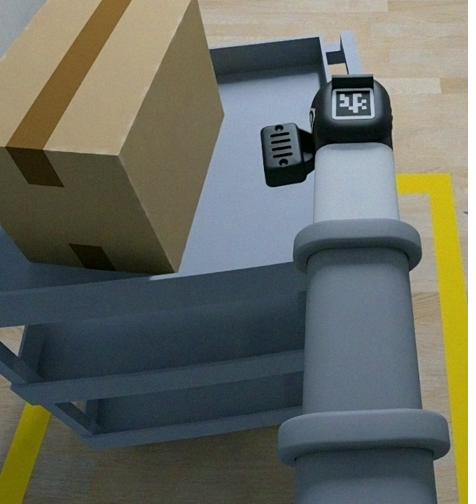

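move(
  blocking=false,
  r2={"base": {"translate_m": -0.025, "strafe_m": -0.075}, "joints": {"wrist_yaw_rad": 1.65}, "speeds": {"wrist_yaw_rad": 0.1}, "pace": "slow", "contact_limits": {"translate_m": 0.5}},
  cameras=[],
)

wait(
  seconds=5,
  cameras=["r2_head_camera", "r2_wrist_camera"],
)

Scene clock: 2830.70 s.
move: r2 moving
r1.base_odometry: x=-2.548 y=-0.429 heading=+2.597
r1.turned_by_wheels: +0.000
r1.turned_by_imu: +0.000
r1.base_tilt: forward=-1.6 right=+1.3
r1.lidar_m: 3.45 4.83 3.31 2.14 1.94 1.61 0.25 0.35 2.52 1.29 2.42 2.80
r1.base_status: not commanded
r1.joint_positions: lift_m=+0.124 arm_m=+0.000 wrist_yaw_rad=+3.194 wrist_pitch_rad=+0.002 wrist_roll_rad=+0.000 gripper_m=+0.056
r1.joint_status: not commanded
r1.measured_speeds: translate_m=+0.000 strafe_m=+0.000 rotate_rad=+0.000 lift_m=+0.000 arm_m=+0.000 wrist_yaw_rad=+0.000 wrist_pitch_rad=+0.000 wrist_roll_rad=+0.000
r1.motor_effort: lift_m=+20(20) arm_m=-4(4) wheel_0=-7(7) wheel_1=+6(6) wheel_2=+1(1)
r1.servo_current: wrist_yaw_rad=46(59) wrist_pitch_rad=33(46) wrist_roll_rad=46(65) gripper_m=33(46)
r1.contact_limits: strafe_m 0.5
r1.hand_pose: x=-0.1216 y=+0.0722 z=+0.3019 quat_wxyz=(-0.026, -0.001, +0.000, +1.000) (m; r1's base frame)
r1.wrist_depth_mm: - 135 349 303 277 - - / - 135 152 304 276 - - / - 132 174 306 289 - - / 109 136 220 307 287 - - / - 477 382 309 286 1808 1537 / - 484 197 310 196 1160 1118 / - 160 364 156 301 - 798
r2.base_odometry: x=-5.607 y=-2.392 heading=+1.847
r2.turned_by_wheels: +0.002
r2.turned_by_imu: +0.002
r2.base_tilt: forward=-0.7 right=+0.1
r2.lidar_m: 0.44 0.46 0.58 1.43 1.52 1.38 1.32 1.42 1.36 1.31 1.35 1.98
r2.base_status: translate_m moving; strafe_m moving
r2.joint_positions: lift_m=+0.965 arm_m=+0.213 wrist_yaw_rad=+1.691 wrist_pitch_rad=+1.565 wrist_roll_rad=+0.000 gripper_m=-0.024
r2.joint_status: wrist_yaw_rad moving
r2.measured_speeds: translate_m=-0.016 strafe_m=-0.047 rotate_rad=+0.005 lift_m=+0.000 arm_m=+0.000 wrist_yaw_rad=-0.073 wrist_pitch_rad=-0.019 wrist_roll_rad=+0.000
r2.motor_effort: lift_m=+16(16) arm_m=-7(7) wheel_0=+14(19) wheel_1=-7(8) wheel_2=+14(14)
r2.servo_current: wrist_yaw_rad=78(111) wrist_pitch_rad=39(46) wrist_roll_rad=39(52) gripper_m=104(104)
r2.contact_limits: arm_m 0.2; lift_m 0.2; translate_m 0.5
r2.hand_pose: x=+0.4706 y=+0.0122 z=+0.8549 quat_wxyz=(+0.470, -0.528, +0.468, +0.531) (m; r2's base frame)
r2.wrist_depth_mm: 1098 1118 1118 1118 286 287 285 / 1118 1138 1138 1078 289 285 285 / 1138 904 1118 1098 287 286 285 / 1118 891 1098 1098 287 285 285 / 1118 878 1098 1078 287 286 285 / 1118 1118 182 205 179 236 1078 / 1138 1118 - 112 232 216 1060
pictures: none
No camera images: "cameras" was empty.

Scene clock: 2832.23 s.
earlier move: r2 done
r1.base_odometry: x=-2.548 y=-0.429 heading=+2.597
r1.turned_by_wheels: +0.000
r1.turned_by_imu: +0.000
r1.base_tilt: forward=-1.6 right=+1.3
r1.lidar_m: 3.45 4.83 3.30 2.13 1.92 1.63 0.25 0.33 2.46 1.28 2.39 2.80
r1.base_status: not commanded
r1.joint_positions: lift_m=+0.124 arm_m=+0.000 wrist_yaw_rad=+3.194 wrist_pitch_rad=+0.002 wrist_roll_rad=+0.000 gripper_m=+0.056
r1.joint_status: not commanded
r1.measured_speeds: translate_m=+0.000 strafe_m=+0.000 rotate_rad=+0.000 lift_m=+0.000 arm_m=+0.000 wrist_yaw_rad=+0.000 wrist_pitch_rad=+0.000 wrist_roll_rad=+0.000
r1.motor_effort: lift_m=+19(20) arm_m=-4(4) wheel_0=-6(7) wheel_1=+6(6) wheel_2=+1(1)
r1.servo_current: wrist_yaw_rad=46(65) wrist_pitch_rad=33(52) wrist_roll_rad=65(65) gripper_m=39(46)
r1.contact_limits: strafe_m 0.5
r1.hand_pose: x=-0.1216 y=+0.0722 z=+0.3019 quat_wxyz=(-0.026, -0.001, +0.000, +1.000) (m; r1's base frame)
r1.wrist_depth_mm: - 135 349 301 277 - - / - 135 152 304 276 - - / - 132 173 306 287 - - / 109 135 220 306 287 - - / - 477 379 310 286 1808 1499 / - 480 197 309 195 1160 1098 / - 159 364 156 300 - 809
r2.base_odometry: x=-5.541 y=-2.395 heading=+1.845
r2.turned_by_wheels: -0.001
r2.turned_by_imu: +0.000
r2.base_tilt: forward=-0.7 right=+0.0
r2.lidar_m: 0.43 0.43 0.51 1.47 1.58 1.37 1.30 1.42 1.31 1.23 1.33 1.91
r2.base_status: done
r2.joint_positions: lift_m=+0.965 arm_m=+0.213 wrist_yaw_rad=+1.656 wrist_pitch_rad=+1.566 wrist_roll_rad=+0.000 gripper_m=-0.024
r2.joint_status: all done
r2.measured_speeds: translate_m=+0.000 strafe_m=+0.000 rotate_rad=+0.000 lift_m=+0.000 arm_m=+0.000 wrist_yaw_rad=+0.000 wrist_pitch_rad=+0.000 wrist_roll_rad=+0.000
r2.motor_effort: lift_m=+16(17) arm_m=-5(7) wheel_0=+7(22) wheel_1=-3(8) wheel_2=+5(19)
r2.servo_current: wrist_yaw_rad=46(137) wrist_pitch_rad=46(65) wrist_roll_rad=46(59) gripper_m=98(111)
r2.contact_limits: arm_m 0.2; lift_m 0.2; translate_m 0.5
r2.hand_pose: x=+0.4710 y=+0.0087 z=+0.8549 quat_wxyz=(+0.479, -0.520, +0.477, +0.522) (m; r2's base frame)
r2.wrist_depth_mm: 1138 1098 1098 286 285 279 278 / 1138 1078 1098 287 285 282 281 / 1118 904 1078 285 285 281 279 / 1118 891 1078 289 285 283 282 / 1138 904 1118 289 285 283 264 / 1118 1118 185 205 185 236 1078 / 1138 1118 1118 112 217 215 213
wait: 1.53 of 5 s (r2 has come to rest)
pictures: r2_head_camera, r2_wrist_camera
Images, in order (width x height): r2_head_camera 420x560, r2_wrist_camera 616x392.

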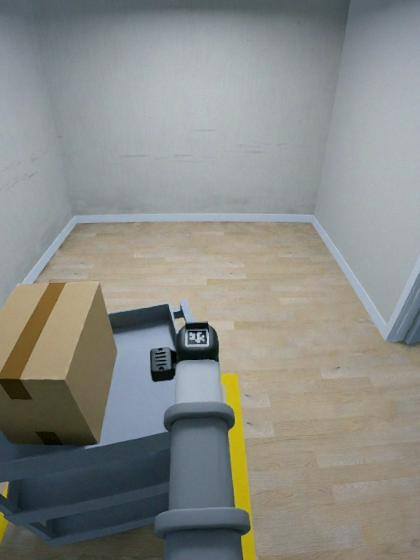

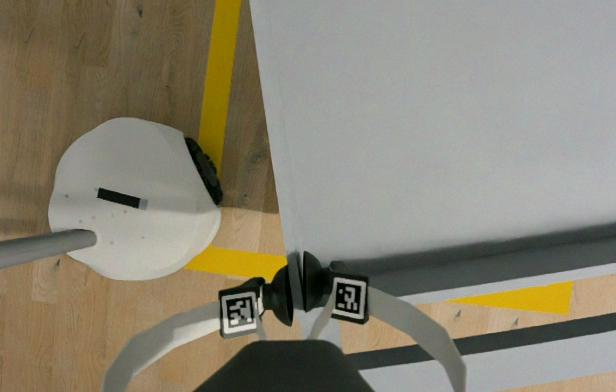

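move(
  blocking=false,
  cameras=["r2_head_camera", "r2_head_left_camera", "r2_head_right_camera", "r2_wrist_camera"],
)

Scene clock: 2853.00 s.
r1.base_odometry: x=-2.548 y=-0.429 heading=+2.597
r1.turned_by_wheels: +0.000
r1.turned_by_imu: +0.000
r1.base_tilt: forward=-1.6 right=+1.3
r1.lidar_m: 3.46 4.82 3.30 2.13 1.94 1.58 0.25 0.35 2.46 1.27 2.40 2.78
r1.base_status: not commanded
r1.joint_positions: lift_m=+0.124 arm_m=+0.000 wrist_yaw_rad=+3.194 wrist_pitch_rad=+0.002 wrist_roll_rad=+0.000 gripper_m=+0.056
r1.joint_status: not commanded
r1.measured_speeds: translate_m=+0.000 strafe_m=+0.000 rotate_rad=+0.000 lift_m=+0.000 arm_m=+0.000 wrist_yaw_rad=+0.000 wrist_pitch_rad=+0.000 wrist_roll_rad=+0.000
r1.motor_effort: lift_m=+19(20) arm_m=-4(4) wheel_0=-6(7) wheel_1=+6(6) wheel_2=+1(1)
r1.servo_current: wrist_yaw_rad=52(65) wrist_pitch_rad=46(52) wrist_roll_rad=46(65) gripper_m=46(46)
r1.contact_limits: strafe_m 0.5
r1.hand_pose: x=-0.1216 y=+0.0722 z=+0.3019 quat_wxyz=(-0.026, -0.001, +0.000, +1.000) (m; r1's base frame)
r1.wrist_depth_mm: - 135 349 303 277 - - / - 135 152 304 276 - - / - 132 174 306 289 - - / 109 136 220 306 287 - - / - 477 379 310 286 1863 1537 / - 484 197 310 196 1160 1118 / - 159 362 156 300 - 798
r2.base_odometry: x=-5.541 y=-2.395 heading=+1.845
r2.turned_by_wheels: +0.000
r2.turned_by_imu: +0.000
r2.base_tilt: forward=-0.7 right=+0.1
r2.lidar_m: 0.42 0.42 0.52 1.48 1.57 1.35 1.30 1.38 1.30 1.26 1.31 1.94
r2.base_status: done
r2.joint_positions: lift_m=+0.965 arm_m=+0.213 wrist_yaw_rad=+1.656 wrist_pitch_rad=+1.566 wrist_roll_rad=+0.000 gripper_m=-0.024
r2.joint_status: all done
r2.measured_speeds: translate_m=+0.000 strafe_m=+0.000 rotate_rad=+0.000 lift_m=+0.000 arm_m=+0.000 wrist_yaw_rad=+0.000 wrist_pitch_rad=+0.000 wrist_roll_rad=+0.000
r2.motor_effort: lift_m=+16(17) arm_m=-5(7) wheel_0=+7(22) wheel_1=-3(8) wheel_2=+5(19)
r2.servo_current: wrist_yaw_rad=65(137) wrist_pitch_rad=46(65) wrist_roll_rad=52(59) gripper_m=104(111)
r2.contact_limits: arm_m 0.2; lift_m 0.2; translate_m 0.5
r2.hand_pose: x=+0.4710 y=+0.0087 z=+0.8549 quat_wxyz=(+0.479, -0.520, +0.477, +0.522) (m; r2's base frame)
r2.wrist_depth_mm: 1118 1118 1138 285 283 281 278 / 1098 1078 1098 285 283 282 281 / 1118 904 1118 285 286 282 281 / 1138 891 1098 287 283 282 281 / 1138 878 1098 287 285 282 264 / 1138 1118 185 205 184 236 1042 / 1118 1118 1118 112 217 215 214
pictures: r2_head_camera, r2_head_left_camera, r2_head_right_camera, r2_wrist_camera
Images, in order (width x height): r2_head_camera 420x560, r2_head_left_camera 420x672, r2_head_right_camera 420x672, r2_wrist_camera 616x392.

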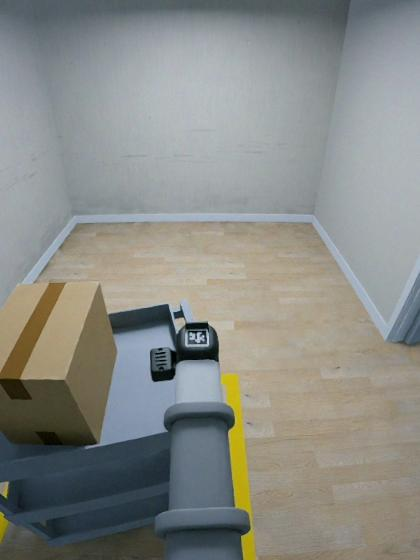

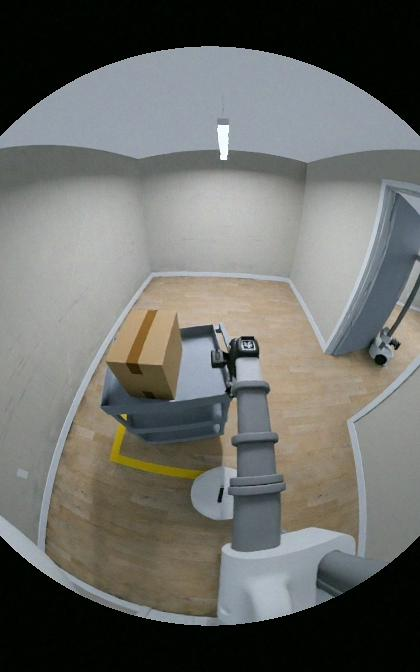

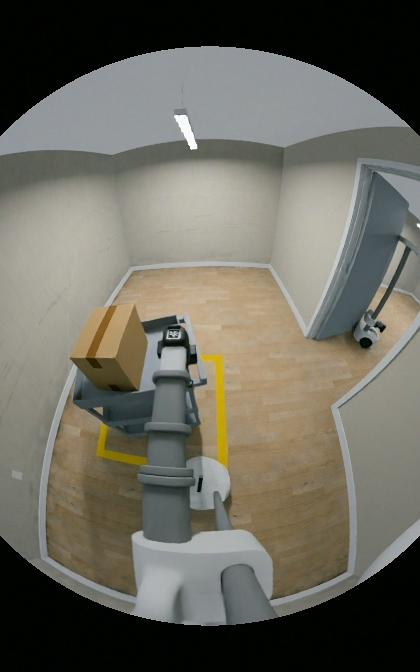

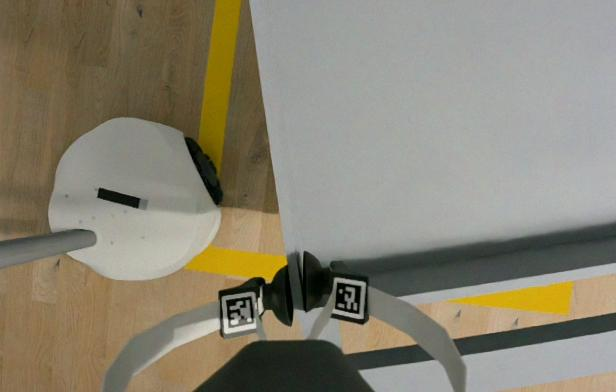

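zoom_image(
  camera="r2_head_left_camera",
  region=[80, 300, 280, 520],
)

zoom_image(
  camera="r2_head_right_camera",
  region=[50, 300, 250, 520],
)

Scaled by 2.291 from the camera's 420x672 image, which has a finer 600x960 frame.

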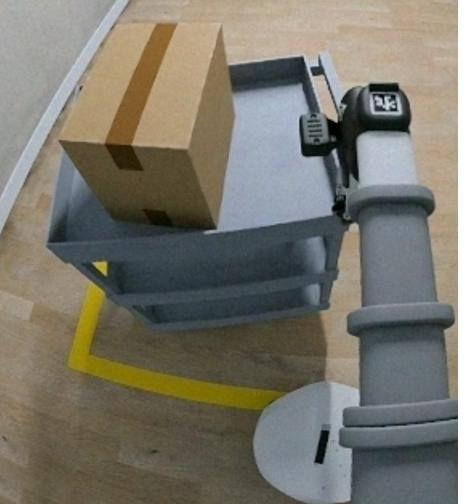

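Scaled by 2.291 from the camera's 420x672 image, which has a finer 600x960 frame.

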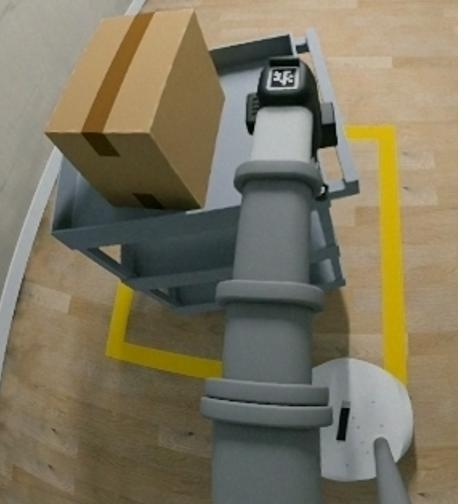

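move(
  blocking=false,
  cameras=["r2_wrist_camera"],
  r2={"joints": {"gripper_m": 0.07}},
)

wait(
  seconds=2,
  cameras=["r2_wrist_camera"],
)

Scene clock: 2868.40 s.
move: r2 moving
r1.base_odometry: x=-2.548 y=-0.429 heading=+2.597
r1.turned_by_wheels: +0.000
r1.turned_by_imu: +0.000
r1.base_tilt: forward=-1.6 right=+1.3
r1.lidar_m: 3.46 4.83 3.34 2.12 1.92 1.61 0.25 0.35 2.48 1.27 2.39 2.80
r1.base_status: not commanded
r1.joint_positions: lift_m=+0.124 arm_m=+0.000 wrist_yaw_rad=+3.194 wrist_pitch_rad=+0.002 wrist_roll_rad=+0.000 gripper_m=+0.056
r1.joint_status: not commanded
r1.measured_speeds: translate_m=+0.000 strafe_m=+0.000 rotate_rad=+0.000 lift_m=+0.000 arm_m=+0.000 wrist_yaw_rad=+0.000 wrist_pitch_rad=+0.000 wrist_roll_rad=+0.000
r1.motor_effort: lift_m=+20(20) arm_m=-4(4) wheel_0=-7(7) wheel_1=+6(6) wheel_2=+1(1)
r1.servo_current: wrist_yaw_rad=26(59) wrist_pitch_rad=39(46) wrist_roll_rad=39(65) gripper_m=39(46)
r1.contact_limits: strafe_m 0.5
r1.hand_pose: x=-0.1216 y=+0.0722 z=+0.3019 quat_wxyz=(-0.026, -0.001, +0.000, +1.000) (m; r1's base frame)
r1.wrist_depth_mm: - 135 349 303 277 - - / - 135 152 304 276 - - / - 132 174 304 289 - - / 109 136 219 309 287 - - / - 477 382 309 286 1756 1537 / - 484 197 310 195 1160 1098 / - 160 364 156 300 - 788
r2.base_odometry: x=-5.541 y=-2.395 heading=+1.845
r2.turned_by_wheels: +0.000
r2.turned_by_imu: +0.001
r2.base_tilt: forward=-0.7 right=+0.1
r2.lidar_m: 0.42 0.41 0.50 1.50 1.57 1.30 1.30 1.37 1.29 1.24 1.33 1.93
r2.base_status: not commanded
r2.joint_positions: lift_m=+0.965 arm_m=+0.213 wrist_yaw_rad=+1.656 wrist_pitch_rad=+1.566 wrist_roll_rad=+0.000 gripper_m=+0.002
r2.joint_status: gripper_m moving
r2.measured_speeds: translate_m=+0.000 strafe_m=+0.000 rotate_rad=+0.000 lift_m=+0.000 arm_m=+0.000 wrist_yaw_rad=+0.000 wrist_pitch_rad=+0.000 wrist_roll_rad=+0.000
r2.motor_effort: lift_m=+16(17) arm_m=-5(5) wheel_0=+7(7) wheel_1=-2(3) wheel_2=+5(6)
r2.servo_current: wrist_yaw_rad=46(59) wrist_pitch_rad=46(46) wrist_roll_rad=39(52) gripper_m=124(124)
r2.contact_limits: arm_m 0.2; lift_m 0.2; translate_m 0.5
r2.hand_pose: x=+0.4710 y=+0.0087 z=+0.8549 quat_wxyz=(+0.479, -0.520, +0.477, +0.522) (m; r2's base frame)
r2.wrist_depth_mm: 1118 1118 1098 286 283 282 279 / 1118 1098 1098 286 285 283 278 / 1138 904 1098 287 287 283 281 / 1138 891 1098 287 286 285 281 / 1118 891 1098 287 286 285 277 / 1118 1118 191 204 215 1078 1078 / 1118 1138 1098 112 217 214 213
pictures: r2_wrist_camera
Images, in order (width x height): r2_wrist_camera 616x392.

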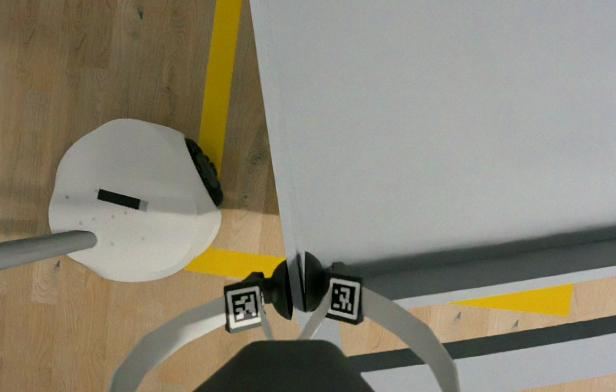

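Scene clock: 2869.57 s.
earlier move: r2 done
r1.base_odometry: x=-2.548 y=-0.429 heading=+2.597
r1.turned_by_wheels: +0.000
r1.turned_by_imu: +0.000
r1.base_tilt: forward=-1.6 right=+1.3
r1.lidar_m: 3.50 4.84 3.29 2.15 1.93 1.62 0.25 0.32 2.45 1.27 2.41 2.79
r1.base_status: not commanded
r1.joint_positions: lift_m=+0.124 arm_m=+0.000 wrist_yaw_rad=+3.194 wrist_pitch_rad=+0.002 wrist_roll_rad=+0.000 gripper_m=+0.056
r1.joint_status: not commanded
r1.measured_speeds: translate_m=+0.000 strafe_m=+0.000 rotate_rad=+0.000 lift_m=+0.000 arm_m=+0.000 wrist_yaw_rad=+0.000 wrist_pitch_rad=+0.000 wrist_roll_rad=+0.000
r1.motor_effort: lift_m=+20(20) arm_m=-4(4) wheel_0=-7(7) wheel_1=+5(6) wheel_2=+1(1)
r1.servo_current: wrist_yaw_rad=39(59) wrist_pitch_rad=46(52) wrist_roll_rad=46(72) gripper_m=39(46)
r1.contact_limits: strafe_m 0.5
r1.hand_pose: x=-0.1216 y=+0.0722 z=+0.3019 quat_wxyz=(-0.026, -0.001, +0.000, +1.000) (m; r1's base frame)
r1.wrist_depth_mm: - 135 347 301 276 - - / - 135 152 303 276 - - / - 132 173 307 287 - - / 109 136 220 307 287 - - / - 480 382 309 286 1808 1499 / - 480 197 310 196 1160 1118 / - 159 362 156 300 - 809
r2.base_odometry: x=-5.541 y=-2.395 heading=+1.845
r2.turned_by_wheels: +0.000
r2.turned_by_imu: +0.000
r2.base_tilt: forward=-0.6 right=+0.1
r2.lidar_m: 0.43 0.42 0.51 1.48 1.56 1.33 1.30 1.42 1.30 1.24 1.31 1.92
r2.base_status: not commanded
r2.joint_positions: lift_m=+0.965 arm_m=+0.213 wrist_yaw_rad=+1.656 wrist_pitch_rad=+1.566 wrist_roll_rad=+0.000 gripper_m=+0.070
r2.joint_status: all done
r2.measured_speeds: translate_m=+0.000 strafe_m=+0.000 rotate_rad=+0.000 lift_m=+0.000 arm_m=+0.000 wrist_yaw_rad=+0.000 wrist_pitch_rad=+0.000 wrist_roll_rad=+0.000
r2.motor_effort: lift_m=+16(17) arm_m=-5(5) wheel_0=+7(8) wheel_1=-3(3) wheel_2=+5(6)
r2.servo_current: wrist_yaw_rad=46(65) wrist_pitch_rad=46(46) wrist_roll_rad=46(52) gripper_m=52(124)
r2.contact_limits: arm_m 0.2; lift_m 0.2; translate_m 0.5
r2.hand_pose: x=+0.4710 y=+0.0087 z=+0.8549 quat_wxyz=(+0.479, -0.520, +0.477, +0.522) (m; r2's base frame)
r2.wrist_depth_mm: 1118 1118 1098 287 285 282 279 / 1098 1118 1118 286 283 281 281 / 1118 891 1118 287 285 282 279 / 1118 904 1118 287 286 285 278 / 1098 891 1098 287 283 283 282 / 1118 1118 192 218 200 236 1060 / 1118 1118 1098 112 226 219 213
wait: 1.17 of 2 s (r2 has come to rest)
pictures: r2_wrist_camera
Images, in order (width x height): r2_wrist_camera 616x392.

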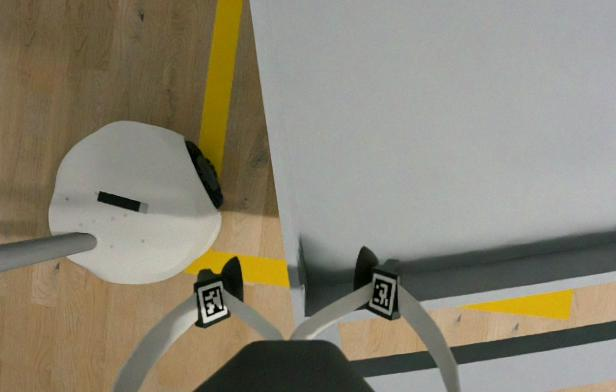

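move(
  blocking=false,
  cameras=[],
  r2={"joints": {"lift_m": 1.19}},
)

wait(
  seconds=3,
  cameras=["r2_wrist_camera", "r2_head_camera"],
)

Scene clock: 2885.33 s.
move: r2 moving
r1.base_odometry: x=-2.548 y=-0.429 heading=+2.597
r1.turned_by_wheels: +0.000
r1.turned_by_imu: +0.000
r1.base_tilt: forward=-1.6 right=+1.3
r1.lidar_m: 3.45 4.82 3.31 2.14 1.92 1.62 0.25 0.34 2.47 1.24 2.42 2.78
r1.base_status: not commanded
r1.joint_positions: lift_m=+0.124 arm_m=+0.000 wrist_yaw_rad=+3.194 wrist_pitch_rad=+0.002 wrist_roll_rad=+0.000 gripper_m=+0.056
r1.joint_status: not commanded
r1.measured_speeds: translate_m=+0.000 strafe_m=+0.000 rotate_rad=+0.000 lift_m=+0.000 arm_m=+0.000 wrist_yaw_rad=+0.000 wrist_pitch_rad=+0.000 wrist_roll_rad=+0.000
r1.motor_effort: lift_m=+19(20) arm_m=-4(4) wheel_0=-6(7) wheel_1=+5(6) wheel_2=+1(1)
r1.servo_current: wrist_yaw_rad=46(59) wrist_pitch_rad=46(46) wrist_roll_rad=46(59) gripper_m=39(46)
r1.contact_limits: strafe_m 0.5
r1.hand_pose: x=-0.1216 y=+0.0722 z=+0.3019 quat_wxyz=(-0.026, -0.001, +0.000, +1.000) (m; r1's base frame)
r1.wrist_depth_mm: - 135 349 303 278 - - / - 135 152 304 276 - - / - 132 174 306 287 - - / 109 136 220 307 286 - - / - 480 382 310 286 1808 1537 / - 484 196 310 196 1160 1098 / - 159 362 156 301 - 788
r2.base_odometry: x=-5.541 y=-2.395 heading=+1.845
r2.turned_by_wheels: +0.000
r2.turned_by_imu: +0.000
r2.base_tilt: forward=-0.7 right=+0.1
r2.lidar_m: 0.42 0.40 0.51 1.46 1.58 1.33 1.31 1.41 1.30 1.24 1.32 1.93
r2.base_status: not commanded
r2.joint_positions: lift_m=+1.003 arm_m=+0.213 wrist_yaw_rad=+1.653 wrist_pitch_rad=+1.567 wrist_roll_rad=+0.000 gripper_m=+0.070
r2.joint_status: lift_m moving
r2.measured_speeds: translate_m=+0.000 strafe_m=-0.001 rotate_rad=-0.003 lift_m=+0.144 arm_m=+0.000 wrist_yaw_rad=-0.039 wrist_pitch_rad=+0.008 wrist_roll_rad=+0.000
r2.motor_effort: lift_m=+22(24) arm_m=-5(5) wheel_0=+6(8) wheel_1=-3(3) wheel_2=+5(5)
r2.servo_current: wrist_yaw_rad=46(59) wrist_pitch_rad=39(46) wrist_roll_rad=52(52) gripper_m=46(52)
r2.contact_limits: arm_m 0.2; translate_m 0.5
r2.hand_pose: x=+0.4710 y=+0.0084 z=+0.8925 quat_wxyz=(+0.480, -0.519, +0.478, +0.521) (m; r2's base frame)
r2.wrist_depth_mm: 1138 1138 1118 319 314 312 312 / 1138 1182 1118 317 315 315 312 / 1160 931 1138 319 317 314 312 / 1160 931 1078 320 317 317 314 / 1160 917 991 320 319 294 314 / 1182 1160 191 277 190 254 250 / 1160 1160 1138 112 251 1118 1138
pictures: none
No camera images: "cameras" was empty.

Scene clock: 2886.83 s.
earlier move: r2 done
r1.base_odometry: x=-2.548 y=-0.429 heading=+2.597
r1.turned_by_wheels: +0.000
r1.turned_by_imu: +0.000
r1.base_tilt: forward=-1.6 right=+1.3
r1.lidar_m: 3.46 4.85 3.33 2.09 1.93 1.62 0.25 0.33 2.46 1.26 2.38 2.81
r1.base_status: not commanded
r1.joint_positions: lift_m=+0.124 arm_m=+0.000 wrist_yaw_rad=+3.194 wrist_pitch_rad=+0.002 wrist_roll_rad=+0.000 gripper_m=+0.056
r1.joint_status: not commanded
r1.measured_speeds: translate_m=+0.000 strafe_m=+0.000 rotate_rad=+0.000 lift_m=+0.000 arm_m=+0.000 wrist_yaw_rad=+0.000 wrist_pitch_rad=+0.000 wrist_roll_rad=+0.000
r1.motor_effort: lift_m=+20(20) arm_m=-4(4) wheel_0=-7(7) wheel_1=+6(6) wheel_2=+1(1)
r1.servo_current: wrist_yaw_rad=52(59) wrist_pitch_rad=39(52) wrist_roll_rad=59(65) gripper_m=39(46)
r1.contact_limits: strafe_m 0.5
r1.hand_pose: x=-0.1216 y=+0.0722 z=+0.3019 quat_wxyz=(-0.026, -0.001, +0.000, +1.000) (m; r1's base frame)
r1.wrist_depth_mm: - 135 349 303 277 - - / - 135 152 304 276 - - / - 132 173 306 287 - - / 109 136 220 307 287 - - / - 477 382 307 286 1863 1537 / - 484 196 309 196 1160 1098 / - 159 362 156 300 - 798
r2.base_odometry: x=-5.541 y=-2.395 heading=+1.845
r2.turned_by_wheels: +0.000
r2.turned_by_imu: +0.000
r2.base_tilt: forward=-0.7 right=+0.1
r2.lidar_m: 0.42 0.42 0.52 1.50 1.58 1.31 1.31 1.41 1.30 1.25 1.31 1.94
r2.base_status: not commanded
r2.joint_positions: lift_m=+1.190 arm_m=+0.213 wrist_yaw_rad=+1.653 wrist_pitch_rad=+1.567 wrist_roll_rad=+0.000 gripper_m=+0.070
r2.joint_status: all done
r2.measured_speeds: translate_m=+0.000 strafe_m=+0.000 rotate_rad=+0.000 lift_m=+0.000 arm_m=+0.000 wrist_yaw_rad=+0.000 wrist_pitch_rad=+0.000 wrist_roll_rad=+0.000
r2.motor_effort: lift_m=+21(26) arm_m=-5(5) wheel_0=+4(8) wheel_1=-2(3) wheel_2=+5(5)
r2.servo_current: wrist_yaw_rad=52(59) wrist_pitch_rad=39(46) wrist_roll_rad=39(59) gripper_m=46(59)
r2.contact_limits: arm_m 0.2; translate_m 0.5
r2.hand_pose: x=+0.4710 y=+0.0083 z=+1.0795 quat_wxyz=(+0.480, -0.519, +0.478, +0.521) (m; r2's base frame)
r2.wrist_depth_mm: 1366 1336 1336 480 427 427 418 / 1336 1366 1336 508 508 504 496 / 1366 1397 1308 504 512 500 496 / 1366 1118 1118 508 512 508 500 / 1397 1366 1160 512 442 1308 1281 / 1366 1366 191 1336 191 1336 1308 / 1366 1366 1366 112 1336 1336 1308
wait: 1.50 of 3 s (r2 has come to rest)
pictures: r2_head_camera, r2_wrist_camera
Images, in order (width x height): r2_head_camera 420x560, r2_wrist_camera 616x392.

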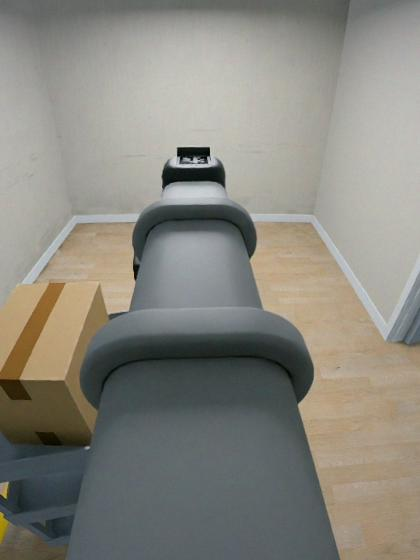

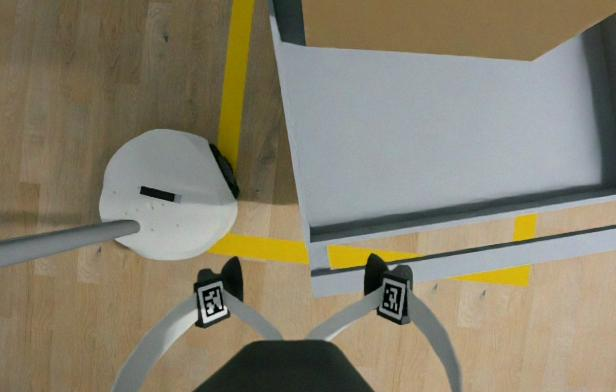

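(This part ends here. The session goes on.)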